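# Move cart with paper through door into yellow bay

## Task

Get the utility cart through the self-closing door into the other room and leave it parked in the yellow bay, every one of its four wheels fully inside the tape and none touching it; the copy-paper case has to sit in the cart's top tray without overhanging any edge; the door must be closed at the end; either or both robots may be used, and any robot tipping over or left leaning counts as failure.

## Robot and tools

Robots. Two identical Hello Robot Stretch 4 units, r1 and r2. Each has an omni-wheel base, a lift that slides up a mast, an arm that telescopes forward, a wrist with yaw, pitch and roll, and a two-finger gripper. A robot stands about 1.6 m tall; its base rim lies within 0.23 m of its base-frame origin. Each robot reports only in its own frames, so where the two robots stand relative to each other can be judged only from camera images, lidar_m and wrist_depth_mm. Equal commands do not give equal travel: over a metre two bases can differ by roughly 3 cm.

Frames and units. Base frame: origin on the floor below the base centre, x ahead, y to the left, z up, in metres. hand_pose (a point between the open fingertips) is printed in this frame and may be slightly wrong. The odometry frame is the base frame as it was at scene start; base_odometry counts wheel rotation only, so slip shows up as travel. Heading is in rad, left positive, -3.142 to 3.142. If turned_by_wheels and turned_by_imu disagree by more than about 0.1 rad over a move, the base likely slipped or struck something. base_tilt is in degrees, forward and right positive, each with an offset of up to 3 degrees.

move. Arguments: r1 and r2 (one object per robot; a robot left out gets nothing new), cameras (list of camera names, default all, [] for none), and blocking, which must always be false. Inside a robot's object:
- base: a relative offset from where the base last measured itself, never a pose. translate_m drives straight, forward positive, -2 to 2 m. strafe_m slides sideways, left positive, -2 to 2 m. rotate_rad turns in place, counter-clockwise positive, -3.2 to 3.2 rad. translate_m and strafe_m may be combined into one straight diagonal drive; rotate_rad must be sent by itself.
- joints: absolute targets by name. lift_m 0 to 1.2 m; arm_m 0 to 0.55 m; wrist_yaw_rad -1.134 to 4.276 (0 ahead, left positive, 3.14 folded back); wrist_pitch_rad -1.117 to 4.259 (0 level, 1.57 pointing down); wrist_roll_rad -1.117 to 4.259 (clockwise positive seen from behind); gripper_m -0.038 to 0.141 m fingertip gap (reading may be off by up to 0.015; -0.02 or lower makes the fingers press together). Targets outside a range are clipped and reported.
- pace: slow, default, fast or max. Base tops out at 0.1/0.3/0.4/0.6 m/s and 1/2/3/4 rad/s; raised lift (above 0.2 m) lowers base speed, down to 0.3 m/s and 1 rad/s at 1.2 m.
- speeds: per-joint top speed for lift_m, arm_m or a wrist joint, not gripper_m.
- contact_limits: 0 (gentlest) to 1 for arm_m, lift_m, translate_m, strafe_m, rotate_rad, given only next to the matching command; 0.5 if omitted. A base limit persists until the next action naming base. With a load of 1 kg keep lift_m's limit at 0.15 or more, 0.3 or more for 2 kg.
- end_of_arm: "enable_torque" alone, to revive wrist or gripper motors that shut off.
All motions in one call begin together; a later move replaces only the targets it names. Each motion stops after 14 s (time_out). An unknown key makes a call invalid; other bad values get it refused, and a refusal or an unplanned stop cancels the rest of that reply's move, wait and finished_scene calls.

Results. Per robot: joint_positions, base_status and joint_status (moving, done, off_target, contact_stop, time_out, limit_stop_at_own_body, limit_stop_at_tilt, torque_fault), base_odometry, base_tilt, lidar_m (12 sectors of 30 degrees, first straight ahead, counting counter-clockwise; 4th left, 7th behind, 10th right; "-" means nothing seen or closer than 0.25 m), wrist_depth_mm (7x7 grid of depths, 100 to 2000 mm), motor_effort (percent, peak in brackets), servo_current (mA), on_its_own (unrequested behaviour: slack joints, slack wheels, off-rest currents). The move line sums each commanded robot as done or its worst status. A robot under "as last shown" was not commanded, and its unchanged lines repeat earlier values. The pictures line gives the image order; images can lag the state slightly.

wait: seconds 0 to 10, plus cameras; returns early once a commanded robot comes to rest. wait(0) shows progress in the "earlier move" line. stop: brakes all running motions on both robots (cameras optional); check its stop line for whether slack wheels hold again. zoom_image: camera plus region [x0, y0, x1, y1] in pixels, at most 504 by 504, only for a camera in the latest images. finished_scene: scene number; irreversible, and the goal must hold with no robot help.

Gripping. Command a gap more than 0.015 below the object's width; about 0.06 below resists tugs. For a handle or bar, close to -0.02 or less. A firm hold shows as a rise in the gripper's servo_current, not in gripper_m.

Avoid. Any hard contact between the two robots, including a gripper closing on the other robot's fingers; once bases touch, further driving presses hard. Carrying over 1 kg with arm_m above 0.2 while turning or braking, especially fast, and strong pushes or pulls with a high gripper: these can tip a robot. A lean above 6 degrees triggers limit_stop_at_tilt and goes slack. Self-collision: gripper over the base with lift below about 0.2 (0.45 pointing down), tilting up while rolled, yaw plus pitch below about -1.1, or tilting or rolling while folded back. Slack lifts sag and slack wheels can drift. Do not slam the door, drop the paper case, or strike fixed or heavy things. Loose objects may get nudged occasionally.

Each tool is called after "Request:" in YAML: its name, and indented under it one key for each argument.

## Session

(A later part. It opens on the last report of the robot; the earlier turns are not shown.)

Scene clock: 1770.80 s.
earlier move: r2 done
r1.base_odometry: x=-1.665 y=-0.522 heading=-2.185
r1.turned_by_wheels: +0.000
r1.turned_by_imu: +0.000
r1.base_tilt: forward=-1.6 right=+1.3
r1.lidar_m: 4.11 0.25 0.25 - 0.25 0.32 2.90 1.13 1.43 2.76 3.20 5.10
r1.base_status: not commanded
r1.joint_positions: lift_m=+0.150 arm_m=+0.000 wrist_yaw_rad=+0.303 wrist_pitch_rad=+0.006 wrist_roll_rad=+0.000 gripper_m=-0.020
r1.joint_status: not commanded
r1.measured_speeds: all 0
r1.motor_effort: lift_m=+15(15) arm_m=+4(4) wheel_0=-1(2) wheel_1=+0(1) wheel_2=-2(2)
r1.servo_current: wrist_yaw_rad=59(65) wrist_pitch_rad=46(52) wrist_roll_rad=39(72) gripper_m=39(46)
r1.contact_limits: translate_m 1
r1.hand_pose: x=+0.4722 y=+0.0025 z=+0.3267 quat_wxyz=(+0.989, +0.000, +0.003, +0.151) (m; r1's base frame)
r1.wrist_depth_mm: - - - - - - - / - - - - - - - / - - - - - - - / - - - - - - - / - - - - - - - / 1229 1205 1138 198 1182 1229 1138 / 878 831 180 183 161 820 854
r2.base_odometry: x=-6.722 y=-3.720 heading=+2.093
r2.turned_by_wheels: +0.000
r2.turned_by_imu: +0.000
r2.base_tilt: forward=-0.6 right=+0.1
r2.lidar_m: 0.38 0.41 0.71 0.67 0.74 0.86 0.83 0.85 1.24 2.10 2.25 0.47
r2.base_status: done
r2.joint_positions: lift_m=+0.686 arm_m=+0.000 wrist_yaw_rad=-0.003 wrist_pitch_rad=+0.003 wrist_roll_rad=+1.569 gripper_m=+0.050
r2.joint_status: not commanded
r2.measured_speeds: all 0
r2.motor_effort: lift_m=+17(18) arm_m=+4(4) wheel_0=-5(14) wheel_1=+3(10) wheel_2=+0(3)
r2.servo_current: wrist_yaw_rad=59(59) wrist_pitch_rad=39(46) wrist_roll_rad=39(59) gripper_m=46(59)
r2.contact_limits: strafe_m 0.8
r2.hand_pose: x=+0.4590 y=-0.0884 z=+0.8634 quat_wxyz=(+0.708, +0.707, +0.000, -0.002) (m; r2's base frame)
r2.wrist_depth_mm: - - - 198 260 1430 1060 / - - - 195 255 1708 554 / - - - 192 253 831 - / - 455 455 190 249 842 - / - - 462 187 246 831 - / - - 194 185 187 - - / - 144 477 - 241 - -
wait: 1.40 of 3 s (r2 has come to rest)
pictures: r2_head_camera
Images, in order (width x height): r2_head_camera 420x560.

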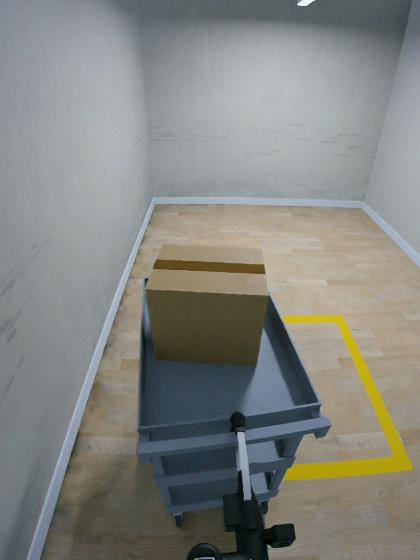

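Centred. Regrip, then tow to the west lane.

Request:
move:
  r2: {"joints":{"gripper_m":-0.03}}
  blocking: false
  cameras: []

Request:
wait:
  seconds: 2.5
  cameras: []

Request:
move:
  r2: {"base":{"translate_m":-0.2,"strafe_m":-0.35},"contact_limits":{"translate_m":0.8},"pace":"slow"}
  blocking: false
  cameras: []

Request:
wait:
  seconds: 6
  cameras: []

Request:
move:
  r2: {"base":{"translate_m":-0.36},"contact_limits":{"translate_m":0.8},"pace":"slow"}
  blocking: false
  cameras: []

Request:
wait:
  seconds: 6
  cameras: ["r2_head_camera"]

Scene clock: 1779.00 s.
move: r2 moving
r1: as last shown
r1.turned_by_imu: -0.001
r1.base_tilt: forward=-1.6 right=+1.2
r1.lidar_m: 4.12 0.25 0.25 - 0.25 0.30 2.88 1.12 1.41 2.76 3.17 5.10
r1.motor_effort: lift_m=+15(15) arm_m=+4(4) wheel_0=-1(1) wheel_1=+0(1) wheel_2=-1(2)
r1.servo_current: wrist_yaw_rad=46(59) wrist_pitch_rad=52(52) wrist_roll_rad=59(65) gripper_m=46(46)
r1.contact_limits: translate_m 1
r1.wrist_depth_mm: - - - - - - - / - - - - - - - / - - - - - - - / - - - - - - - / - - - - - - - / 1255 1229 1138 199 1205 1205 1182 / 891 831 180 184 161 809 854
r2.base_odometry: x=-6.722 y=-3.720 heading=+2.093
r2.turned_by_wheels: +0.000
r2.turned_by_imu: +0.001
r2.base_tilt: forward=-0.7 right=+0.1
r2.lidar_m: 0.40 0.40 0.71 0.68 0.73 0.89 0.83 0.86 1.25 2.10 2.22 0.46
r2.base_status: not commanded
r2.joint_positions: lift_m=+0.686 arm_m=+0.000 wrist_yaw_rad=-0.003 wrist_pitch_rad=+0.003 wrist_roll_rad=+1.569 gripper_m=+0.030
r2.joint_status: gripper_m moving
r2.measured_speeds: all 0
r2.motor_effort: lift_m=+17(17) arm_m=+4(4) wheel_0=-5(5) wheel_1=+3(3) wheel_2=+0(0)
r2.servo_current: wrist_yaw_rad=46(59) wrist_pitch_rad=33(52) wrist_roll_rad=39(52) gripper_m=150(150)
r2.contact_limits: strafe_m 0.8
r2.hand_pose: x=+0.4590 y=-0.0884 z=+0.8634 quat_wxyz=(+0.708, +0.707, +0.000, -0.002) (m; r2's base frame)
r2.wrist_depth_mm: - - - 196 257 1576 1118 / - - - 194 255 1661 564 / - - - 191 251 831 - / - 455 452 189 248 854 - / - - 462 186 245 842 - / - - 196 184 189 - - / - 138 477 - 240 - -
pictures: none
No camera images: "cameras" was empty.

Scene clock: 1780.03 s.
earlier move: r2 done
r1.base_odometry: x=-1.665 y=-0.522 heading=-2.185
r1.turned_by_wheels: +0.000
r1.turned_by_imu: +0.000
r1.base_tilt: forward=-1.6 right=+1.2
r1.lidar_m: 4.12 0.25 0.25 - 0.25 0.31 2.89 1.11 1.42 2.74 3.19 5.08
r1.base_status: not commanded
r1.joint_positions: lift_m=+0.150 arm_m=+0.000 wrist_yaw_rad=+0.303 wrist_pitch_rad=+0.006 wrist_roll_rad=+0.000 gripper_m=-0.020
r1.joint_status: not commanded
r1.measured_speeds: all 0
r1.motor_effort: lift_m=+15(15) arm_m=+4(4) wheel_0=-1(1) wheel_1=+1(1) wheel_2=-1(2)
r1.servo_current: wrist_yaw_rad=46(65) wrist_pitch_rad=46(52) wrist_roll_rad=39(72) gripper_m=46(52)
r1.contact_limits: translate_m 1
r1.hand_pose: x=+0.4722 y=+0.0025 z=+0.3267 quat_wxyz=(+0.989, +0.000, +0.003, +0.151) (m; r1's base frame)
r1.wrist_depth_mm: - - - - - - - / - - - - - - - / - - - - - - - / - - - - - - - / - - - - - - - / 1205 1205 1138 198 1229 1182 1160 / 866 831 180 183 162 809 854
r2.base_odometry: x=-6.722 y=-3.720 heading=+2.093
r2.turned_by_wheels: +0.000
r2.turned_by_imu: +0.000
r2.base_tilt: forward=-0.6 right=+0.0
r2.lidar_m: 0.37 0.40 0.72 0.69 0.71 0.83 0.82 0.88 1.23 2.11 2.22 0.44
r2.base_status: not commanded
r2.joint_positions: lift_m=+0.686 arm_m=+0.000 wrist_yaw_rad=-0.002 wrist_pitch_rad=+0.003 wrist_roll_rad=+1.569 gripper_m=-0.028
r2.joint_status: all done
r2.measured_speeds: all 0
r2.motor_effort: lift_m=+17(17) arm_m=+4(4) wheel_0=-4(5) wheel_1=+3(4) wheel_2=+0(1)
r2.servo_current: wrist_yaw_rad=52(59) wrist_pitch_rad=39(52) wrist_roll_rad=39(59) gripper_m=137(312)
r2.contact_limits: strafe_m 0.8
r2.hand_pose: x=+0.4591 y=-0.0879 z=+0.8634 quat_wxyz=(+0.708, +0.707, +0.001, -0.002) (m; r2's base frame)
r2.wrist_depth_mm: - - - 183 244 1708 1160 / - - - 181 241 1708 544 / - - - 178 239 820 - / - 445 445 236 236 831 - / - 459 449 175 234 - - / - - 185 173 179 - - / - - 469 - 229 - -
wait: 1.03 of 2.5 s (r2 has come to rest)
pictures: none
No camera images: "cameras" was empty.

Scene clock: 1780.53 s.
move: r2 moving
r1: as last shown
r1.base_tilt: forward=-1.6 right=+1.3
r1.lidar_m: 4.09 0.26 0.25 - 0.25 0.31 2.90 1.13 1.40 2.76 3.19 5.09
r1.motor_effort: lift_m=+15(15) arm_m=+4(4) wheel_0=+0(1) wheel_1=+0(1) wheel_2=-1(2)
r1.servo_current: wrist_yaw_rad=46(72) wrist_pitch_rad=46(59) wrist_roll_rad=39(59) gripper_m=46(46)
r1.contact_limits: translate_m 1
r1.wrist_depth_mm: - - - - - - - / - - - - - - - / - - - - - - - / - - - - - - - / - - - - - - - / 1229 1205 1118 199 1229 1205 1182 / 866 831 180 183 162 798 854
r2.base_odometry: x=-6.709 y=-3.719 heading=+2.094
r2.turned_by_wheels: +0.001
r2.turned_by_imu: +0.001
r2.base_tilt: forward=-0.7 right=+0.1
r2.lidar_m: 0.39 0.41 0.73 0.69 0.74 0.86 0.81 0.84 1.21 2.10 2.23 0.44
r2.base_status: translate_m moving; strafe_m moving
r2.joint_positions: lift_m=+0.686 arm_m=+0.000 wrist_yaw_rad=+0.002 wrist_pitch_rad=+0.003 wrist_roll_rad=+1.569 gripper_m=-0.028
r2.joint_status: not commanded
r2.measured_speeds: translate_m=-0.024 strafe_m=-0.041 rotate_rad=+0.000 lift_m=+0.000 arm_m=+0.000 wrist_yaw_rad=+0.023 wrist_pitch_rad=+0.000 wrist_roll_rad=+0.000
r2.motor_effort: lift_m=+17(17) arm_m=+4(4) wheel_0=+8(9) wheel_1=-8(9) wheel_2=+11(11)
r2.servo_current: wrist_yaw_rad=52(52) wrist_pitch_rad=39(46) wrist_roll_rad=39(52) gripper_m=150(150)
r2.contact_limits: translate_m 0.8
r2.hand_pose: x=+0.4595 y=-0.0867 z=+0.8634 quat_wxyz=(+0.708, +0.707, +0.002, +0.000) (m; r2's base frame)
r2.wrist_depth_mm: - - - 180 241 1661 1182 / - - - 179 240 1618 530 / - - - 178 237 798 - / - 445 442 234 236 831 - / - 459 452 174 234 - - / - - 185 173 178 - - / - - 477 - 230 - -
pictures: none
No camera images: "cameras" was empty.

Scene clock: 1785.33 s.
earlier move: r2 done
r1.base_odometry: x=-1.665 y=-0.522 heading=-2.185
r1.turned_by_wheels: +0.000
r1.turned_by_imu: +0.000
r1.base_tilt: forward=-1.6 right=+1.3
r1.lidar_m: 4.10 0.25 0.25 - 0.25 0.33 2.80 1.12 1.41 2.75 3.19 5.10
r1.base_status: not commanded
r1.joint_positions: lift_m=+0.150 arm_m=+0.000 wrist_yaw_rad=+0.303 wrist_pitch_rad=+0.006 wrist_roll_rad=+0.000 gripper_m=-0.020
r1.joint_status: not commanded
r1.measured_speeds: all 0
r1.motor_effort: lift_m=+15(15) arm_m=+4(4) wheel_0=+0(1) wheel_1=+0(1) wheel_2=-1(2)
r1.servo_current: wrist_yaw_rad=52(72) wrist_pitch_rad=46(59) wrist_roll_rad=52(72) gripper_m=39(52)
r1.contact_limits: translate_m 1
r1.hand_pose: x=+0.4722 y=+0.0025 z=+0.3267 quat_wxyz=(+0.989, +0.000, +0.003, +0.151) (m; r1's base frame)
r1.wrist_depth_mm: - - - - - - - / - - - - - - - / - - - - - - - / - - - - - - - / - - - - - - - / 1255 1255 1138 199 1229 1205 1182 / 866 820 180 184 162 820 854
r2.base_odometry: x=-6.319 y=-3.718 heading=+2.094
r2.turned_by_wheels: +0.000
r2.turned_by_imu: +0.001
r2.base_tilt: forward=-0.7 right=+0.0
r2.lidar_m: 0.31 0.31 1.06 1.02 0.91 0.68 0.61 0.64 0.96 1.75 1.87 0.48
r2.base_status: done
r2.joint_positions: lift_m=+0.686 arm_m=+0.000 wrist_yaw_rad=+0.008 wrist_pitch_rad=+0.003 wrist_roll_rad=+1.570 gripper_m=-0.029
r2.joint_status: not commanded
r2.measured_speeds: all 0
r2.motor_effort: lift_m=+17(17) arm_m=-4(5) wheel_0=+3(13) wheel_1=-5(9) wheel_2=+9(16)
r2.servo_current: wrist_yaw_rad=59(72) wrist_pitch_rad=39(52) wrist_roll_rad=52(65) gripper_m=117(150)
r2.contact_limits: translate_m 0.8
r2.hand_pose: x=+0.4600 y=-0.0852 z=+0.8633 quat_wxyz=(+0.708, +0.707, +0.004, +0.002) (m; r2's base frame)
r2.wrist_depth_mm: - - - 268 - 1661 1138 / - - - 301 327 338 336 / - - - 221 291 1708 484 / - - - 204 264 1808 - / - - 452 188 246 809 - / - 442 186 171 179 - - / - 427 415 - 216 - -
wait: 4.80 of 6 s (r2 has come to rest)
pictures: none
No camera images: "cameras" was empty.

Scene clock: 1785.83 s.
move: r2 moving
r1: as last shown
r1.lidar_m: 4.11 0.25 0.25 - 0.25 0.31 2.81 1.09 1.41 2.73 3.18 5.10
r1.motor_effort: lift_m=+15(15) arm_m=+4(4) wheel_0=-1(1) wheel_1=+0(1) wheel_2=-2(2)
r1.servo_current: wrist_yaw_rad=59(72) wrist_pitch_rad=52(52) wrist_roll_rad=52(52) gripper_m=39(52)
r1.contact_limits: translate_m 1
r1.wrist_depth_mm: - - - - - - - / - - - - - - - / - - - - - - - / - - - - - - - / - - - - - - - / 1205 1205 1118 199 1205 1205 1182 / 866 831 180 183 161 809 842
r2.base_odometry: x=-6.313 y=-3.729 heading=+2.094
r2.turned_by_wheels: +0.000
r2.turned_by_imu: +0.000
r2.base_tilt: forward=-0.6 right=+0.0
r2.lidar_m: 0.31 0.30 1.07 1.03 0.89 0.66 0.61 0.64 0.96 1.75 1.86 0.47
r2.base_status: translate_m moving
r2.joint_positions: lift_m=+0.686 arm_m=+0.000 wrist_yaw_rad=+0.008 wrist_pitch_rad=+0.003 wrist_roll_rad=+1.570 gripper_m=-0.029
r2.joint_status: not commanded
r2.measured_speeds: translate_m=-0.049 strafe_m=+0.000 rotate_rad=+0.001 lift_m=+0.000 arm_m=+0.000 wrist_yaw_rad=+0.000 wrist_pitch_rad=+0.000 wrist_roll_rad=+0.000
r2.motor_effort: lift_m=+17(17) arm_m=-5(5) wheel_0=-5(8) wheel_1=-7(8) wheel_2=+14(14)
r2.servo_current: wrist_yaw_rad=65(65) wrist_pitch_rad=39(46) wrist_roll_rad=59(59) gripper_m=104(117)
r2.contact_limits: translate_m 0.8
r2.hand_pose: x=+0.4600 y=-0.0852 z=+0.8633 quat_wxyz=(+0.708, +0.707, +0.004, +0.002) (m; r2's base frame)
r2.wrist_depth_mm: - - - 271 - 1618 1160 / - - - 300 325 336 340 / - - - 220 290 1661 492 / - - - 203 264 1808 - / - - 452 187 245 820 - / - 439 185 172 179 - - / - 421 421 - 217 - -
pictures: none
No camera images: "cameras" was empty.

Scene clock: 1790.20 s.
earlier move: r2 done
r1.base_odometry: x=-1.665 y=-0.522 heading=-2.185
r1.turned_by_wheels: +0.000
r1.turned_by_imu: +0.000
r1.base_tilt: forward=-1.5 right=+1.3
r1.lidar_m: 4.13 0.26 0.25 - 0.25 0.30 2.84 1.09 1.42 2.76 3.21 5.08
r1.base_status: not commanded
r1.joint_positions: lift_m=+0.150 arm_m=+0.000 wrist_yaw_rad=+0.303 wrist_pitch_rad=+0.006 wrist_roll_rad=+0.000 gripper_m=-0.020
r1.joint_status: not commanded
r1.measured_speeds: all 0
r1.motor_effort: lift_m=+15(15) arm_m=+4(4) wheel_0=+0(1) wheel_1=+0(1) wheel_2=-1(2)
r1.servo_current: wrist_yaw_rad=59(72) wrist_pitch_rad=46(59) wrist_roll_rad=39(72) gripper_m=52(52)
r1.contact_limits: translate_m 1
r1.hand_pose: x=+0.4722 y=+0.0025 z=+0.3267 quat_wxyz=(+0.989, +0.000, +0.003, +0.151) (m; r1's base frame)
r1.wrist_depth_mm: - - - - - - - / - - - - - - - / - - - - - - - / - - - - - - - / - - - - - - - / 1229 1229 1138 200 1205 1205 1182 / 878 831 180 183 161 809 854
r2.base_odometry: x=-6.139 y=-4.030 heading=+2.093
r2.turned_by_wheels: -0.001
r2.turned_by_imu: -0.001
r2.base_tilt: forward=-0.7 right=+0.1
r2.lidar_m: 0.33 0.35 1.09 1.05 0.40 0.29 0.25 0.26 0.41 1.44 1.85 0.45
r2.base_status: done
r2.joint_positions: lift_m=+0.686 arm_m=+0.000 wrist_yaw_rad=-0.001 wrist_pitch_rad=+0.003 wrist_roll_rad=+1.570 gripper_m=-0.029
r2.joint_status: not commanded
r2.measured_speeds: all 0
r2.motor_effort: lift_m=+17(17) arm_m=-4(5) wheel_0=-7(14) wheel_1=-5(9) wheel_2=+4(16)
r2.servo_current: wrist_yaw_rad=59(65) wrist_pitch_rad=46(52) wrist_roll_rad=46(59) gripper_m=104(117)
r2.contact_limits: translate_m 0.8
r2.hand_pose: x=+0.4592 y=-0.0878 z=+0.8633 quat_wxyz=(+0.708, +0.707, +0.001, -0.002) (m; r2's base frame)
r2.wrist_depth_mm: - - - 272 290 298 298 / - - - 207 276 1618 1160 / - - - 198 259 1661 - / - - - 187 249 831 - / - 449 449 181 237 820 - / - 442 186 171 180 - - / - 439 439 - 220 - -
wait: 4.37 of 6 s (r2 has come to rest)
pictures: r2_head_camera
Images, in order (width x height): r2_head_camera 420x560.

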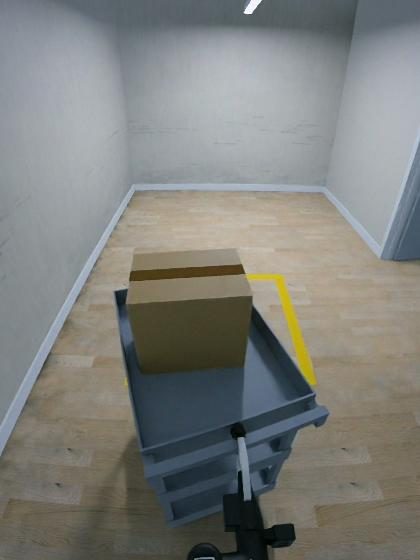

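Request:
move:
  r2: {"base":{"translate_m":0.45,"strafe_m":0.1},"contact_limits":{"translate_m":0.8},"pace":"slow"}
  blocking: false
  cameras: []

Request:
wait:
  seconds: 8
  cameras: ["r2_head_camera"]

Scene clock: 1796.87 s.
move: r2 moving
r1: as last shown
r1.base_tilt: forward=-1.6 right=+1.3
r1.lidar_m: 4.12 0.26 0.25 - 0.25 0.30 2.84 1.11 1.44 2.75 3.18 5.08
r1.motor_effort: lift_m=+15(15) arm_m=+4(4) wheel_0=-1(1) wheel_1=+0(1) wheel_2=-1(2)
r1.servo_current: wrist_yaw_rad=46(59) wrist_pitch_rad=39(52) wrist_roll_rad=46(65) gripper_m=39(52)
r1.contact_limits: translate_m 1
r1.wrist_depth_mm: - - - - - - - / - - - - - - - / - - - - - - - / - - - - - - - / - - - - - - - / 1205 1229 1118 199 1205 1205 1182 / 878 831 180 183 162 809 854
r2.base_odometry: x=-6.148 y=-4.021 heading=+2.093
r2.turned_by_wheels: +0.000
r2.turned_by_imu: +0.000
r2.base_tilt: forward=-0.7 right=+0.1
r2.lidar_m: 0.33 0.36 1.09 1.04 0.44 0.31 0.25 0.29 0.43 1.47 1.83 0.45
r2.base_status: translate_m moving; strafe_m moving
r2.joint_positions: lift_m=+0.686 arm_m=+0.000 wrist_yaw_rad=-0.005 wrist_pitch_rad=+0.003 wrist_roll_rad=+1.570 gripper_m=-0.029
r2.joint_status: not commanded
r2.measured_speeds: translate_m=+0.049 strafe_m=+0.011 rotate_rad=-0.001 lift_m=+0.000 arm_m=+0.000 wrist_yaw_rad=+0.000 wrist_pitch_rad=+0.000 wrist_roll_rad=+0.000
r2.motor_effort: lift_m=+17(17) arm_m=-4(5) wheel_0=+2(9) wheel_1=+6(8) wheel_2=-13(16)
r2.servo_current: wrist_yaw_rad=59(59) wrist_pitch_rad=46(46) wrist_roll_rad=52(59) gripper_m=104(104)
r2.contact_limits: translate_m 0.8
r2.hand_pose: x=+0.4589 y=-0.0888 z=+0.8633 quat_wxyz=(+0.708, +0.707, -0.001, -0.003) (m; r2's base frame)
r2.wrist_depth_mm: - - - 271 296 300 301 / - - - 209 276 1661 1229 / - - - 198 260 1661 - / - - - 187 249 820 - / - 445 445 181 238 831 - / - 445 185 171 180 - - / - - 433 - 220 - -
pictures: none
No camera images: "cameras" was empty.

Scene clock: 1802.23 s.
earlier move: r2 done
r1.base_odometry: x=-1.665 y=-0.522 heading=-2.185
r1.turned_by_wheels: +0.000
r1.turned_by_imu: +0.000
r1.base_tilt: forward=-1.6 right=+1.3
r1.lidar_m: 4.10 0.25 0.25 - 0.25 0.31 2.81 1.12 1.37 2.77 3.20 5.10
r1.base_status: not commanded
r1.joint_positions: lift_m=+0.150 arm_m=+0.000 wrist_yaw_rad=+0.303 wrist_pitch_rad=+0.006 wrist_roll_rad=+0.000 gripper_m=-0.020
r1.joint_status: not commanded
r1.measured_speeds: all 0
r1.motor_effort: lift_m=+15(15) arm_m=+3(4) wheel_0=+0(1) wheel_1=+0(1) wheel_2=-1(2)
r1.servo_current: wrist_yaw_rad=59(65) wrist_pitch_rad=46(59) wrist_roll_rad=46(65) gripper_m=52(52)
r1.contact_limits: translate_m 1
r1.hand_pose: x=+0.4722 y=+0.0025 z=+0.3267 quat_wxyz=(+0.989, +0.000, +0.003, +0.151) (m; r1's base frame)
r1.wrist_depth_mm: - - - - - - - / - - - - - - - / - - - - - - - / - - - - - - - / - - - - - - - / 1229 1229 1138 199 1229 1205 1160 / 878 831 180 183 161 809 878
r2.base_odometry: x=-6.450 y=-3.690 heading=+2.093
r2.turned_by_wheels: +0.000
r2.turned_by_imu: +0.000
r2.base_tilt: forward=-0.7 right=+0.0
r2.lidar_m: 0.32 0.30 0.96 0.93 1.00 0.77 0.71 0.70 1.07 1.86 1.98 0.46
r2.base_status: done
r2.joint_positions: lift_m=+0.686 arm_m=+0.000 wrist_yaw_rad=-0.002 wrist_pitch_rad=+0.003 wrist_roll_rad=+1.570 gripper_m=-0.029
r2.joint_status: not commanded
r2.measured_speeds: all 0
r2.motor_effort: lift_m=+17(17) arm_m=-4(5) wheel_0=+1(11) wheel_1=+4(8) wheel_2=-8(17)
r2.servo_current: wrist_yaw_rad=52(65) wrist_pitch_rad=39(46) wrist_roll_rad=52(65) gripper_m=104(104)
r2.contact_limits: translate_m 0.8
r2.hand_pose: x=+0.4592 y=-0.0880 z=+0.8633 quat_wxyz=(+0.708, +0.707, +0.000, -0.002) (m; r2's base frame)
r2.wrist_depth_mm: - - - 274 - 1499 1098 / - - - 291 320 1499 1098 / - - - 214 282 1661 504 / - - - 198 258 1618 - / - - 449 185 242 831 - / - 442 185 169 180 - - / - 427 421 - - - -
wait: 5.37 of 8 s (r2 has come to rest)
pictures: r2_head_camera
Images, in order (width x height): r2_head_camera 420x560.

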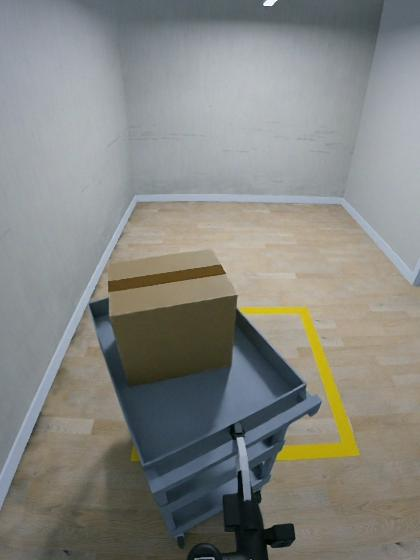

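Request:
move:
  r2: {"base":{"translate_m":0.54,"strafe_m":-0.2},"contact_limits":{"translate_m":0.8},"pace":"slow"}
  blocking: false
  cameras: []

Request:
wait:
  seconds: 8
  cameras: ["r2_head_camera"]

Scene clock: 1813.37 s.
move: r2 moving
r1: as last shown
r1.turned_by_imu: -0.001
r1.lidar_m: 4.12 0.25 0.25 - 0.25 0.31 2.83 1.09 1.38 2.77 3.19 5.09
r1.motor_effort: lift_m=+15(15) arm_m=+4(4) wheel_0=-1(1) wheel_1=+0(1) wheel_2=-1(2)
r1.servo_current: wrist_yaw_rad=52(65) wrist_pitch_rad=46(59) wrist_roll_rad=59(65) gripper_m=46(46)
r1.contact_limits: translate_m 1
r1.wrist_depth_mm: - - - - - - - / - - - - - - - / - - - - - - - / - - - - - - - / - - - - - - - / 1205 1229 1138 199 1205 1205 1205 / 891 820 180 183 161 809 854
r2.base_odometry: x=-6.452 y=-3.676 heading=+2.093
r2.turned_by_wheels: +0.000
r2.turned_by_imu: +0.002
r2.base_tilt: forward=-0.7 right=+0.1
r2.lidar_m: 0.32 0.29 0.96 0.93 1.01 0.79 0.69 0.75 1.09 1.85 1.96 0.47
r2.base_status: translate_m moving; strafe_m moving
r2.joint_positions: lift_m=+0.686 arm_m=+0.000 wrist_yaw_rad=-0.002 wrist_pitch_rad=+0.003 wrist_roll_rad=+1.570 gripper_m=-0.029
r2.joint_status: not commanded
r2.measured_speeds: translate_m=+0.049 strafe_m=-0.018 rotate_rad=+0.002 lift_m=+0.000 arm_m=+0.000 wrist_yaw_rad=+0.000 wrist_pitch_rad=+0.000 wrist_roll_rad=+0.000
r2.motor_effort: lift_m=+17(17) arm_m=-4(4) wheel_0=+10(10) wheel_1=+6(6) wheel_2=-12(14)
r2.servo_current: wrist_yaw_rad=39(52) wrist_pitch_rad=46(46) wrist_roll_rad=39(52) gripper_m=98(104)
r2.contact_limits: translate_m 0.8
r2.hand_pose: x=+0.4592 y=-0.0880 z=+0.8633 quat_wxyz=(+0.708, +0.707, +0.000, -0.002) (m; r2's base frame)
r2.wrist_depth_mm: - - - 272 - 1537 1098 / - - - 291 319 1464 415 / - - - 214 283 1708 504 / - - - 198 259 1708 - / - - 449 186 242 842 - / - 439 187 169 180 - - / - 427 421 - - 132 -
pictures: none
No camera images: "cameras" was empty.

Scene clock: 1819.83 s.
earlier move: r2 done
r1.base_odometry: x=-1.665 y=-0.522 heading=-2.185
r1.turned_by_wheels: +0.000
r1.turned_by_imu: +0.000
r1.base_tilt: forward=-1.6 right=+1.3
r1.lidar_m: 4.12 0.25 0.25 - 0.25 0.31 2.56 1.10 1.40 2.75 3.17 5.08
r1.base_status: not commanded
r1.joint_positions: lift_m=+0.150 arm_m=+0.000 wrist_yaw_rad=+0.303 wrist_pitch_rad=+0.006 wrist_roll_rad=+0.000 gripper_m=-0.020
r1.joint_status: not commanded
r1.measured_speeds: all 0
r1.motor_effort: lift_m=+15(15) arm_m=+4(4) wheel_0=+0(1) wheel_1=+1(1) wheel_2=-1(2)
r1.servo_current: wrist_yaw_rad=39(72) wrist_pitch_rad=46(59) wrist_roll_rad=46(65) gripper_m=46(52)
r1.contact_limits: translate_m 1
r1.hand_pose: x=+0.4722 y=+0.0025 z=+0.3267 quat_wxyz=(+0.989, +0.000, +0.003, +0.151) (m; r1's base frame)
r1.wrist_depth_mm: - - - - - - - / - - - - - - - / - - - - - - - / - - - - - - - / - - - - - - - / 1205 1255 1118 198 1255 1229 1182 / 891 820 180 183 161 809 842
r2.base_odometry: x=-6.546 y=-3.122 heading=+2.094
r2.turned_by_wheels: +0.001
r2.turned_by_imu: +0.006
r2.base_tilt: forward=-0.7 right=+0.0
r2.lidar_m: 0.25 0.25 0.66 1.11 1.19 1.30 1.26 1.34 1.73 1.67 1.78 0.53
r2.base_status: done
r2.joint_positions: lift_m=+0.686 arm_m=+0.000 wrist_yaw_rad=+0.011 wrist_pitch_rad=+0.003 wrist_roll_rad=+1.570 gripper_m=-0.029
r2.joint_status: not commanded
r2.measured_speeds: all 0
r2.motor_effort: lift_m=+17(17) arm_m=-4(5) wheel_0=+8(16) wheel_1=+8(10) wheel_2=-3(14)
r2.servo_current: wrist_yaw_rad=65(78) wrist_pitch_rad=39(46) wrist_roll_rad=39(59) gripper_m=98(104)
r2.contact_limits: translate_m 0.8
r2.hand_pose: x=+0.4602 y=-0.0843 z=+0.8633 quat_wxyz=(+0.708, +0.707, +0.005, +0.003) (m; r2's base frame)
r2.wrist_depth_mm: - - - - - 1661 1160 / - - - - - 1708 1160 / - - - 362 - 1661 1182 / - - - 312 387 1397 394 / - - - 202 287 1708 480 / - - - 167 179 1618 530 / - - 166 - 203 191 -
wait: 6.47 of 8 s (r2 has come to rest)
pictures: r2_head_camera
Images, in order (width x height): r2_head_camera 420x560.

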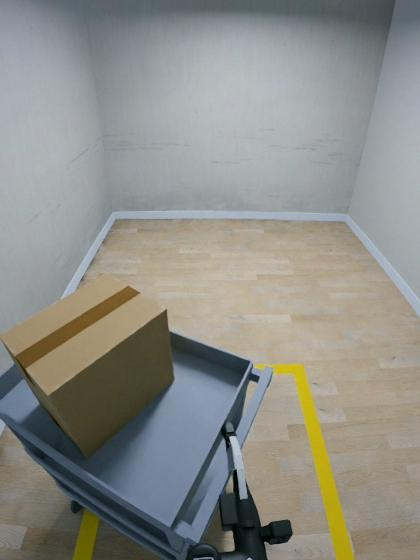

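Request:
move:
  r2: {"base":{"translate_m":0.05,"strafe_m":-0.12},"contact_limits":{"translate_m":0.7},"pace":"slow"}
  blocking: false
  cameras: []

Request:
wait:
  seconds: 3
  cameras: []

Request:
move:
  r2: {"base":{"rotate_rad":0.3},"contact_limits":{"rotate_rad":0.8},"pace":"slow"}
  blocking: false
  cameras: []

Request:
wait:
  seconds: 3
  cameras: ["r2_head_camera"]

Scene clock: 1832.17 s.
move: r2 moving
r1: as last shown
r1.turned_by_imu: -0.001
r1.lidar_m: 4.13 0.26 0.25 - 0.25 0.31 2.55 1.11 1.40 2.77 3.20 5.08
r1.motor_effort: lift_m=+15(15) arm_m=+4(4) wheel_0=+0(1) wheel_1=+0(1) wheel_2=-2(2)
r1.servo_current: wrist_yaw_rad=39(59) wrist_pitch_rad=46(59) wrist_roll_rad=52(52) gripper_m=46(46)
r1.contact_limits: translate_m 1
r1.wrist_depth_mm: - - - - - - - / - - - - - - - / - - - - - - - / - - - - - - - / - - - - - - - / 1205 1229 1118 199 1229 1182 1182 / 878 831 180 183 161 798 854
r2.base_odometry: x=-6.539 y=-3.112 heading=+2.095
r2.turned_by_wheels: +0.001
r2.turned_by_imu: +0.003
r2.base_tilt: forward=-0.7 right=+0.0
r2.lidar_m: 0.25 0.25 0.65 1.12 1.19 1.33 1.27 1.35 1.74 1.67 1.75 0.56
r2.base_status: translate_m moving; strafe_m moving
r2.joint_positions: lift_m=+0.686 arm_m=+0.000 wrist_yaw_rad=+0.014 wrist_pitch_rad=+0.003 wrist_roll_rad=+1.570 gripper_m=-0.029
r2.joint_status: not commanded
r2.measured_speeds: translate_m=+0.019 strafe_m=-0.045 rotate_rad=+0.003 lift_m=+0.000 arm_m=+0.000 wrist_yaw_rad=+0.018 wrist_pitch_rad=+0.000 wrist_roll_rad=+0.000
r2.motor_effort: lift_m=+17(17) arm_m=-4(4) wheel_0=+17(18) wheel_1=-3(8) wheel_2=-2(6)
r2.servo_current: wrist_yaw_rad=85(85) wrist_pitch_rad=39(46) wrist_roll_rad=52(59) gripper_m=91(104)
r2.contact_limits: translate_m 0.7
r2.hand_pose: x=+0.4605 y=-0.0834 z=+0.8633 quat_wxyz=(+0.708, +0.707, +0.006, +0.004) (m; r2's base frame)
r2.wrist_depth_mm: - - - - - 1618 1118 / - - - - - 1708 1160 / - - - 362 - 1661 1182 / - - - 314 392 1499 397 / - - - 202 287 1708 480 / - - - 166 179 1576 530 / - - 166 - 203 191 -
pictures: none
No camera images: "cameras" was empty.

Scene clock: 1834.30 s.
earlier move: r2 done
r1.base_odometry: x=-1.665 y=-0.522 heading=-2.185
r1.turned_by_wheels: +0.000
r1.turned_by_imu: +0.000
r1.base_tilt: forward=-1.6 right=+1.3
r1.lidar_m: 4.11 0.25 0.25 - 0.25 0.32 2.42 1.13 1.42 2.73 3.18 5.08
r1.base_status: not commanded
r1.joint_positions: lift_m=+0.150 arm_m=+0.000 wrist_yaw_rad=+0.303 wrist_pitch_rad=+0.006 wrist_roll_rad=+0.000 gripper_m=-0.020
r1.joint_status: not commanded
r1.measured_speeds: all 0
r1.motor_effort: lift_m=+15(15) arm_m=+4(4) wheel_0=-1(1) wheel_1=+0(1) wheel_2=-1(2)
r1.servo_current: wrist_yaw_rad=59(78) wrist_pitch_rad=59(59) wrist_roll_rad=39(72) gripper_m=52(52)
r1.contact_limits: translate_m 1
r1.hand_pose: x=+0.4722 y=+0.0025 z=+0.3267 quat_wxyz=(+0.989, +0.000, +0.003, +0.151) (m; r1's base frame)
r1.wrist_depth_mm: - - - - - - - / - - - - - - - / - - - - - - - / - - - - - - - / - - - - - - - / 1229 1229 1118 200 1205 1205 1182 / 878 820 180 184 161 820 854
r2.base_odometry: x=-6.467 y=-3.019 heading=+2.094
r2.turned_by_wheels: -0.001
r2.turned_by_imu: +0.001
r2.base_tilt: forward=-0.7 right=+0.1
r2.lidar_m: 0.25 0.25 0.69 1.21 1.31 1.37 1.32 1.40 1.62 1.54 1.64 0.52
r2.base_status: done
r2.joint_positions: lift_m=+0.686 arm_m=+0.000 wrist_yaw_rad=+0.016 wrist_pitch_rad=+0.003 wrist_roll_rad=+1.570 gripper_m=-0.029
r2.joint_status: not commanded
r2.measured_speeds: all 0
r2.motor_effort: lift_m=+17(17) arm_m=-4(4) wheel_0=+6(24) wheel_1=-3(8) wheel_2=-3(6)
r2.servo_current: wrist_yaw_rad=91(156) wrist_pitch_rad=39(52) wrist_roll_rad=46(65) gripper_m=98(104)
r2.contact_limits: translate_m 0.7
r2.hand_pose: x=+0.4607 y=-0.0827 z=+0.8633 quat_wxyz=(+0.708, +0.707, +0.007, +0.005) (m; r2's base frame)
r2.wrist_depth_mm: - - - - - 1618 1138 / - - - - - 1661 1160 / - - - 368 - 1661 1160 / - - - 315 394 399 394 / - - - 204 289 1708 480 / - - - 162 178 1576 - / - - - - 204 136 -
wait: 2.13 of 3 s (r2 has come to rest)
pictures: none
No camera images: "cameras" was empty.

Scene clock: 1834.80 s.
move: r2 moving
r1: as last shown
r1.lidar_m: 4.13 0.25 0.25 - 0.25 0.31 2.43 1.08 1.40 2.76 3.18 5.10
r1.motor_effort: lift_m=+15(15) arm_m=+4(4) wheel_0=+0(1) wheel_1=+0(0) wheel_2=-1(2)
r1.servo_current: wrist_yaw_rad=39(72) wrist_pitch_rad=52(59) wrist_roll_rad=33(65) gripper_m=39(52)
r1.contact_limits: translate_m 1
r1.wrist_depth_mm: - - - - - - - / - - - - - - - / - - - - - - - / - - - - - - - / - - - - - - - / 1205 1229 1138 198 1182 1229 1182 / 878 831 180 184 162 820 854
r2.base_odometry: x=-6.467 y=-3.019 heading=+2.217
r2.turned_by_wheels: +0.123
r2.turned_by_imu: +0.119
r2.base_tilt: forward=-0.7 right=+0.1
r2.lidar_m: 0.25 0.26 1.23 1.22 1.39 1.33 1.29 1.49 1.59 1.58 2.21 0.50
r2.base_status: rotate_rad moving
r2.joint_positions: lift_m=+0.686 arm_m=+0.000 wrist_yaw_rad=-0.013 wrist_pitch_rad=+0.003 wrist_roll_rad=+1.570 gripper_m=-0.029
r2.joint_status: not commanded
r2.measured_speeds: translate_m=+0.003 strafe_m=+0.002 rotate_rad=+0.478 lift_m=+0.000 arm_m=+0.000 wrist_yaw_rad=-0.085 wrist_pitch_rad=+0.000 wrist_roll_rad=+0.000
r2.motor_effort: lift_m=+17(17) arm_m=-4(5) wheel_0=-13(16) wheel_1=-8(8) wheel_2=-18(18)
r2.servo_current: wrist_yaw_rad=72(104) wrist_pitch_rad=39(46) wrist_roll_rad=46(52) gripper_m=98(104)
r2.contact_limits: rotate_rad 0.8
r2.hand_pose: x=+0.4582 y=-0.0911 z=+0.8633 quat_wxyz=(+0.707, +0.707, -0.003, -0.006) (m; r2's base frame)
r2.wrist_depth_mm: - - - - - 1661 1138 / - - - - - 1618 1160 / - - - 359 - 1464 1060 / - - - 236 351 1576 459 / - - - 183 263 1661 492 / - - 185 150 180 1576 559 / - 413 404 - 198 132 -
pictures: none
No camera images: "cameras" was empty.

Scene clock: 1836.13 s.
earlier move: r2 done
r1.base_odometry: x=-1.665 y=-0.522 heading=-2.185
r1.turned_by_wheels: +0.000
r1.turned_by_imu: +0.000
r1.base_tilt: forward=-1.6 right=+1.3
r1.lidar_m: 4.10 0.25 0.25 - 0.25 0.30 2.51 1.12 1.39 2.76 3.18 5.09
r1.base_status: not commanded
r1.joint_positions: lift_m=+0.150 arm_m=+0.000 wrist_yaw_rad=+0.303 wrist_pitch_rad=+0.006 wrist_roll_rad=+0.000 gripper_m=-0.020
r1.joint_status: not commanded
r1.measured_speeds: all 0
r1.motor_effort: lift_m=+15(15) arm_m=+3(4) wheel_0=+0(1) wheel_1=+1(1) wheel_2=-1(2)
r1.servo_current: wrist_yaw_rad=39(72) wrist_pitch_rad=46(59) wrist_roll_rad=39(65) gripper_m=46(52)
r1.contact_limits: translate_m 1
r1.hand_pose: x=+0.4722 y=+0.0025 z=+0.3267 quat_wxyz=(+0.989, +0.000, +0.003, +0.151) (m; r1's base frame)
r1.wrist_depth_mm: - - - - - - - / - - - - - - - / - - - - - - - / - - - - - - - / - - - - - - - / 1229 1205 1118 199 1205 1205 1205 / 866 831 179 184 161 798 854
r2.base_odometry: x=-6.468 y=-3.019 heading=+2.394
r2.turned_by_wheels: +0.177
r2.turned_by_imu: +0.160
r2.base_tilt: forward=-0.7 right=+0.0
r2.lidar_m: 0.30 0.26 1.24 1.22 1.52 1.30 1.35 1.64 1.56 1.59 2.19 0.51
r2.base_status: done
r2.joint_positions: lift_m=+0.686 arm_m=+0.000 wrist_yaw_rad=+0.004 wrist_pitch_rad=+0.003 wrist_roll_rad=+1.570 gripper_m=-0.029
r2.joint_status: not commanded
r2.measured_speeds: all 0
r2.motor_effort: lift_m=+17(17) arm_m=-4(5) wheel_0=+3(20) wheel_1=-3(9) wheel_2=+5(23)
r2.servo_current: wrist_yaw_rad=59(130) wrist_pitch_rad=39(52) wrist_roll_rad=46(52) gripper_m=91(104)
r2.contact_limits: rotate_rad 0.8
r2.hand_pose: x=+0.4597 y=-0.0862 z=+0.8633 quat_wxyz=(+0.707, +0.707, +0.003, +0.000) (m; r2's base frame)
r2.wrist_depth_mm: - - - 300 - 1661 1160 / - - - 314 353 353 357 / - - - 290 319 1576 466 / - - - 208 272 1708 521 / - - - 187 246 768 - / - 436 185 165 178 - - / - 144 410 - 210 - -
wait: 1.33 of 3 s (r2 has come to rest)
pictures: r2_head_camera
Images, in order (width x height): r2_head_camera 420x560.

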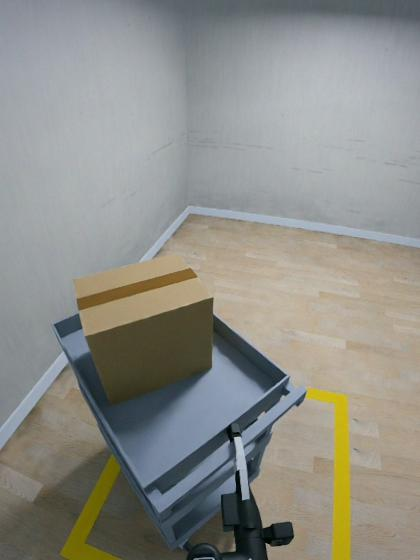

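Request:
wait:
  seconds: 0
  cameras: ["r2_head_camera","r2_head_left_camera","r2_head_right_camera","r2_wrist_camera"]

Request:
zoom_image:
  camera: "r2_head_camera"
  region: [20, 360, 400, 560]

Scene clock: 1848.47 s.
r1.base_odometry: x=-1.665 y=-0.522 heading=-2.185
r1.turned_by_wheels: +0.000
r1.turned_by_imu: -0.001
r1.base_tilt: forward=-1.6 right=+1.3
r1.lidar_m: 4.12 0.25 0.25 - 0.25 0.31 2.51 1.13 1.41 2.75 3.21 5.09
r1.base_status: not commanded
r1.joint_positions: lift_m=+0.150 arm_m=+0.000 wrist_yaw_rad=+0.303 wrist_pitch_rad=+0.006 wrist_roll_rad=+0.000 gripper_m=-0.020
r1.joint_status: not commanded
r1.measured_speeds: all 0
r1.motor_effort: lift_m=+15(15) arm_m=+4(4) wheel_0=-1(1) wheel_1=+0(1) wheel_2=-1(2)
r1.servo_current: wrist_yaw_rad=46(72) wrist_pitch_rad=46(59) wrist_roll_rad=39(65) gripper_m=46(52)
r1.contact_limits: translate_m 1
r1.hand_pose: x=+0.4722 y=+0.0025 z=+0.3267 quat_wxyz=(+0.989, +0.000, +0.003, +0.151) (m; r1's base frame)
r1.wrist_depth_mm: - - - - - - - / - - - - - - - / - - - - - - - / - - - - - - - / - - - - - - - / 1229 1229 1160 199 1229 1205 1182 / 878 831 179 183 161 820 854
r2.base_odometry: x=-6.468 y=-3.019 heading=+2.394
r2.turned_by_wheels: +0.000
r2.turned_by_imu: +0.002
r2.base_tilt: forward=-0.7 right=+0.1
r2.lidar_m: 0.28 0.29 1.23 1.24 1.51 1.28 1.35 1.64 1.57 1.56 2.19 0.49
r2.base_status: done
r2.joint_positions: lift_m=+0.686 arm_m=+0.000 wrist_yaw_rad=+0.004 wrist_pitch_rad=+0.003 wrist_roll_rad=+1.570 gripper_m=-0.029
r2.joint_status: not commanded
r2.measured_speeds: all 0
r2.motor_effort: lift_m=+17(17) arm_m=-4(5) wheel_0=+2(20) wheel_1=-3(9) wheel_2=+5(23)
r2.servo_current: wrist_yaw_rad=46(130) wrist_pitch_rad=46(52) wrist_roll_rad=39(52) gripper_m=85(104)
r2.contact_limits: rotate_rad 0.8
r2.hand_pose: x=+0.4597 y=-0.0862 z=+0.8633 quat_wxyz=(+0.707, +0.707, +0.003, +0.000) (m; r2's base frame)
r2.wrist_depth_mm: - - - 300 - 1618 1138 / - - - 312 351 353 355 / - - - 289 317 1576 462 / - - - 208 272 1708 525 / - - - 188 246 768 - / - 433 185 165 177 - - / - 144 407 - 210 - -
pictures: r2_head_camera, r2_head_left_camera, r2_head_right_camera, r2_wrist_camera
Images, in order (width x height): r2_head_camera 420x560, r2_head_left_camera 420x672, r2_head_right_camera 420x672, r2_wrist_camera 616x392.

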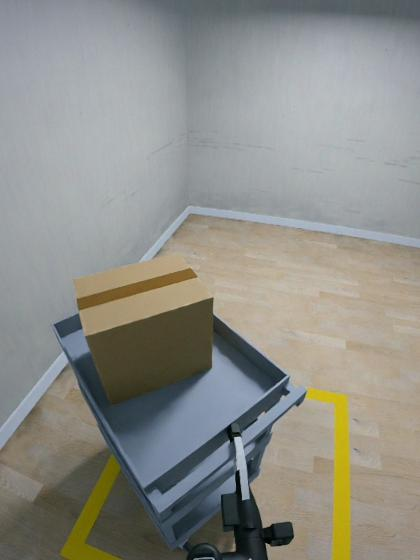

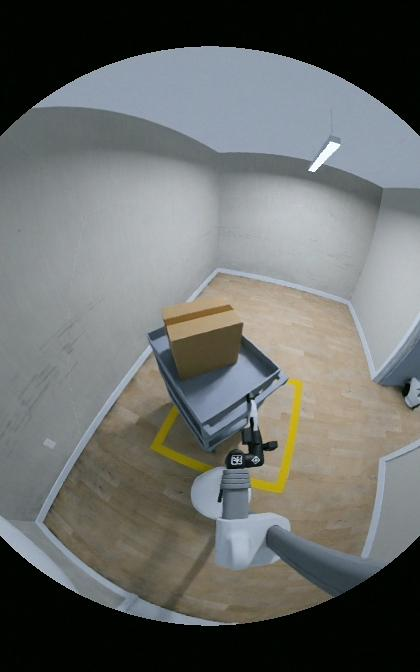

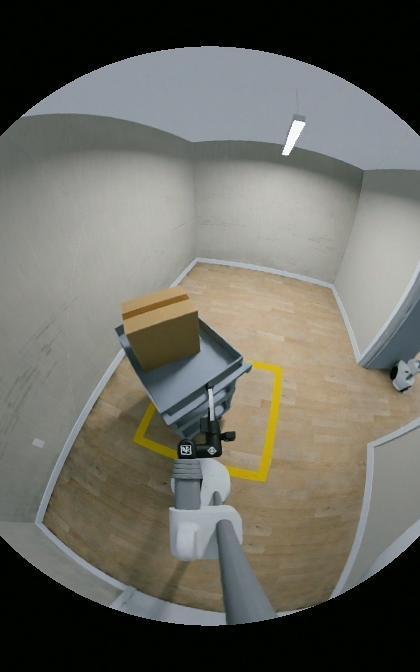

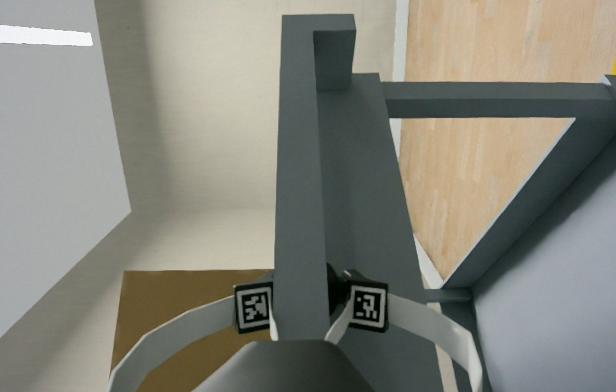

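Scaled by 1.326 from the camera's 420x560 image, which has a finer 1200x1600 frame.

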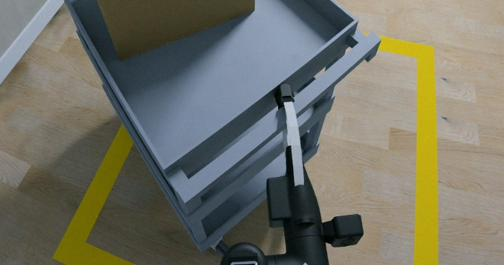

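Request:
move:
  r2: {"base":{"strafe_m":-0.3},"contact_limits":{"strafe_m":0.7},"pace":"slow"}
  blocking: false
  cameras: []

Request:
wait:
  seconds: 6
  cameras: ["r2_head_camera","r2_head_left_camera","r2_head_right_camera"]

Request:
zoom_image:
  camera: "r2_head_left_camera"
  region: [120, 300, 330, 510]

Request:
zoom_image:
  camera: "r2_head_right_camera"
  region: [100, 280, 310, 490]

Scene clock: 1856.57 s.
move: r2 moving
r1: as last shown
r1.lidar_m: 4.09 0.27 0.25 - 0.25 0.30 2.49 1.12 1.41 2.76 3.17 5.08
r1.motor_effort: lift_m=+15(15) arm_m=+4(4) wheel_0=+0(1) wheel_1=+0(1) wheel_2=-1(2)
r1.servo_current: wrist_yaw_rad=46(65) wrist_pitch_rad=46(52) wrist_roll_rad=65(65) gripper_m=39(46)
r1.contact_limits: translate_m 1
r1.wrist_depth_mm: - - - - - - - / - - - - - - - / - - - - - - - / - - - - - - - / - - - - - - - / 1229 1205 1160 200 1229 1205 1182 / 891 831 179 183 161 820 854
r2.base_odometry: x=-6.458 y=-3.009 heading=+2.395
r2.turned_by_wheels: +0.001
r2.turned_by_imu: +0.002
r2.base_tilt: forward=-0.7 right=+0.0
r2.lidar_m: 0.29 0.30 1.22 1.25 1.50 1.31 1.34 1.66 1.55 1.55 2.20 0.49
r2.base_status: strafe_m moving
r2.joint_positions: lift_m=+0.686 arm_m=+0.000 wrist_yaw_rad=+0.007 wrist_pitch_rad=+0.003 wrist_roll_rad=+1.570 gripper_m=-0.029
r2.joint_status: not commanded
r2.measured_speeds: translate_m=+0.000 strafe_m=-0.056 rotate_rad=+0.003 lift_m=+0.000 arm_m=+0.000 wrist_yaw_rad=+0.021 wrist_pitch_rad=+0.000 wrist_roll_rad=+0.000
r2.motor_effort: lift_m=+17(17) arm_m=-3(4) wheel_0=+11(15) wheel_1=-7(8) wheel_2=-1(5)
r2.servo_current: wrist_yaw_rad=52(52) wrist_pitch_rad=39(46) wrist_roll_rad=39(59) gripper_m=91(91)
r2.contact_limits: strafe_m 0.7
r2.hand_pose: x=+0.4599 y=-0.0854 z=+0.8633 quat_wxyz=(+0.707, +0.707, +0.004, +0.001) (m; r2's base frame)
r2.wrist_depth_mm: - - - 297 - 1661 1160 / - - - 310 347 353 351 / - - - 289 317 1661 1182 / - - - 209 272 1708 525 / - - - 189 247 768 - / - 436 187 169 179 - - / - 144 407 - 211 - -
pictures: none
No camera images: "cameras" was empty.

Scene clock: 1860.20 s.
earlier move: r2 done
r1.base_odometry: x=-1.665 y=-0.522 heading=-2.185
r1.turned_by_wheels: +0.000
r1.turned_by_imu: +0.000
r1.base_tilt: forward=-1.6 right=+1.3
r1.lidar_m: 4.11 0.25 0.25 - 0.25 0.31 2.23 1.12 1.41 2.76 3.18 5.09
r1.base_status: not commanded
r1.joint_positions: lift_m=+0.150 arm_m=+0.000 wrist_yaw_rad=+0.303 wrist_pitch_rad=+0.006 wrist_roll_rad=+0.000 gripper_m=-0.020
r1.joint_status: not commanded
r1.measured_speeds: all 0
r1.motor_effort: lift_m=+15(15) arm_m=+4(4) wheel_0=+0(1) wheel_1=+0(1) wheel_2=-1(2)
r1.servo_current: wrist_yaw_rad=52(72) wrist_pitch_rad=39(65) wrist_roll_rad=46(65) gripper_m=46(46)
r1.contact_limits: translate_m 1
r1.hand_pose: x=+0.4722 y=+0.0025 z=+0.3267 quat_wxyz=(+0.989, +0.000, +0.003, +0.151) (m; r1's base frame)
r1.wrist_depth_mm: - - - - - - - / - - - - - - - / - - - - - - - / - - - - - - - / - - - - - - - / 1229 1255 1138 199 1205 1205 1182 / 866 820 180 183 162 809 854
r2.base_odometry: x=-6.264 y=-2.799 heading=+2.395
r2.turned_by_wheels: +0.000
r2.turned_by_imu: +0.002
r2.base_tilt: forward=-0.7 right=+0.0
r2.lidar_m: 0.25 0.28 1.50 1.55 1.63 1.42 1.44 1.43 1.26 1.29 1.95 0.50
r2.base_status: done
r2.joint_positions: lift_m=+0.686 arm_m=+0.000 wrist_yaw_rad=+0.013 wrist_pitch_rad=+0.003 wrist_roll_rad=+1.570 gripper_m=-0.029
r2.joint_status: not commanded
r2.measured_speeds: all 0
r2.motor_effort: lift_m=+17(17) arm_m=-3(4) wheel_0=+6(18) wheel_1=-4(9) wheel_2=+6(7)
r2.servo_current: wrist_yaw_rad=78(91) wrist_pitch_rad=46(46) wrist_roll_rad=52(65) gripper_m=78(98)
r2.contact_limits: strafe_m 0.7
r2.hand_pose: x=+0.4604 y=-0.0837 z=+0.8633 quat_wxyz=(+0.707, +0.707, +0.006, +0.003) (m; r2's base frame)
r2.wrist_depth_mm: - - - - - 1661 1138 / - - - 347 - 1618 1160 / - - - 279 373 387 1098 / - - - 228 312 1661 480 / - - - 193 257 1708 525 / - - 186 162 179 627 - / - 397 404 - 198 132 -
wait: 3.63 of 6 s (r2 has come to rest)
pictures: r2_head_camera, r2_head_left_camera, r2_head_right_camera
Images, in order (width x height): r2_head_camera 420x560, r2_head_left_camera 420x672, r2_head_right_camera 420x672.

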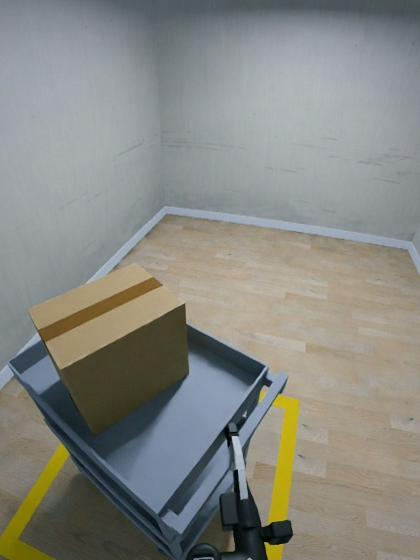

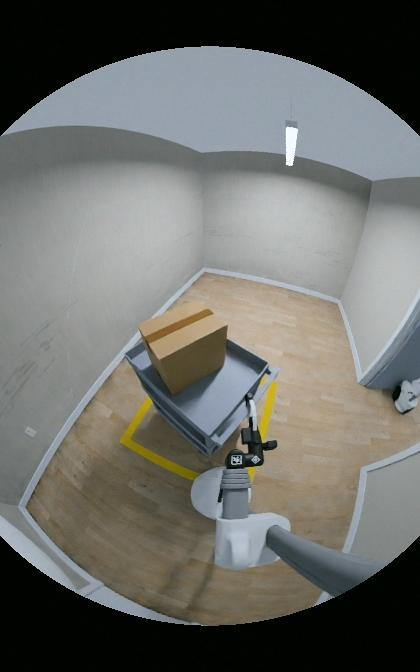

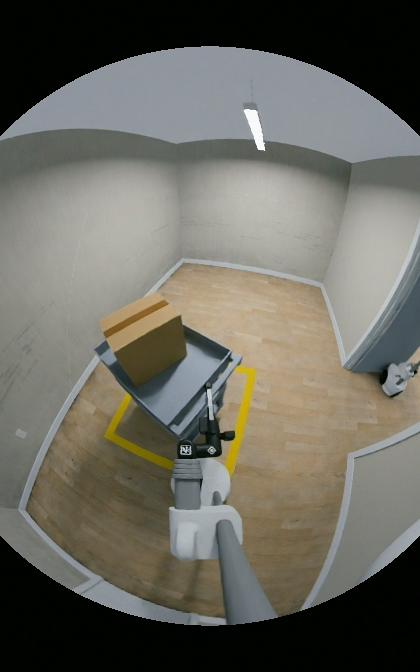

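Scaled by 2.400 from the camera's 420x672 image, which has a finer 600x960 frame.

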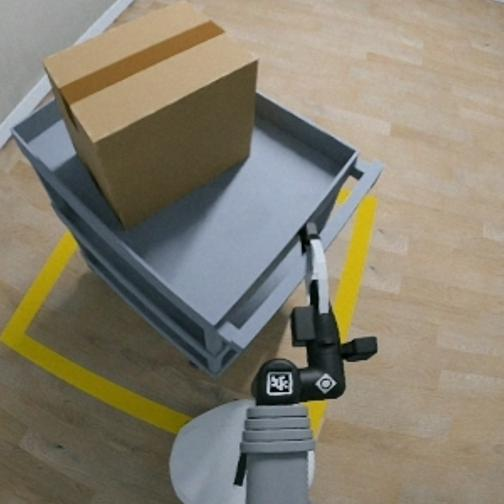

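Scaled by 2.400 from the camera's 420x672 image, which has a finer 600x960 frame.

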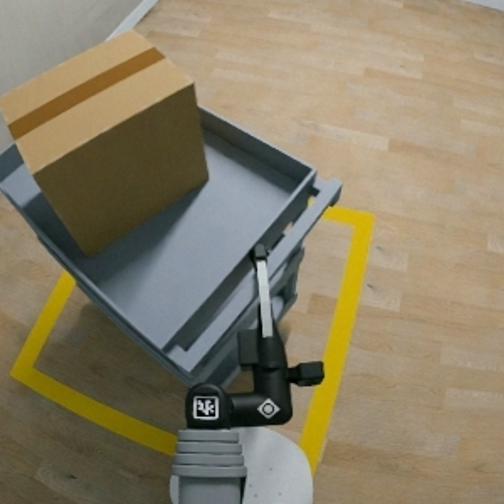

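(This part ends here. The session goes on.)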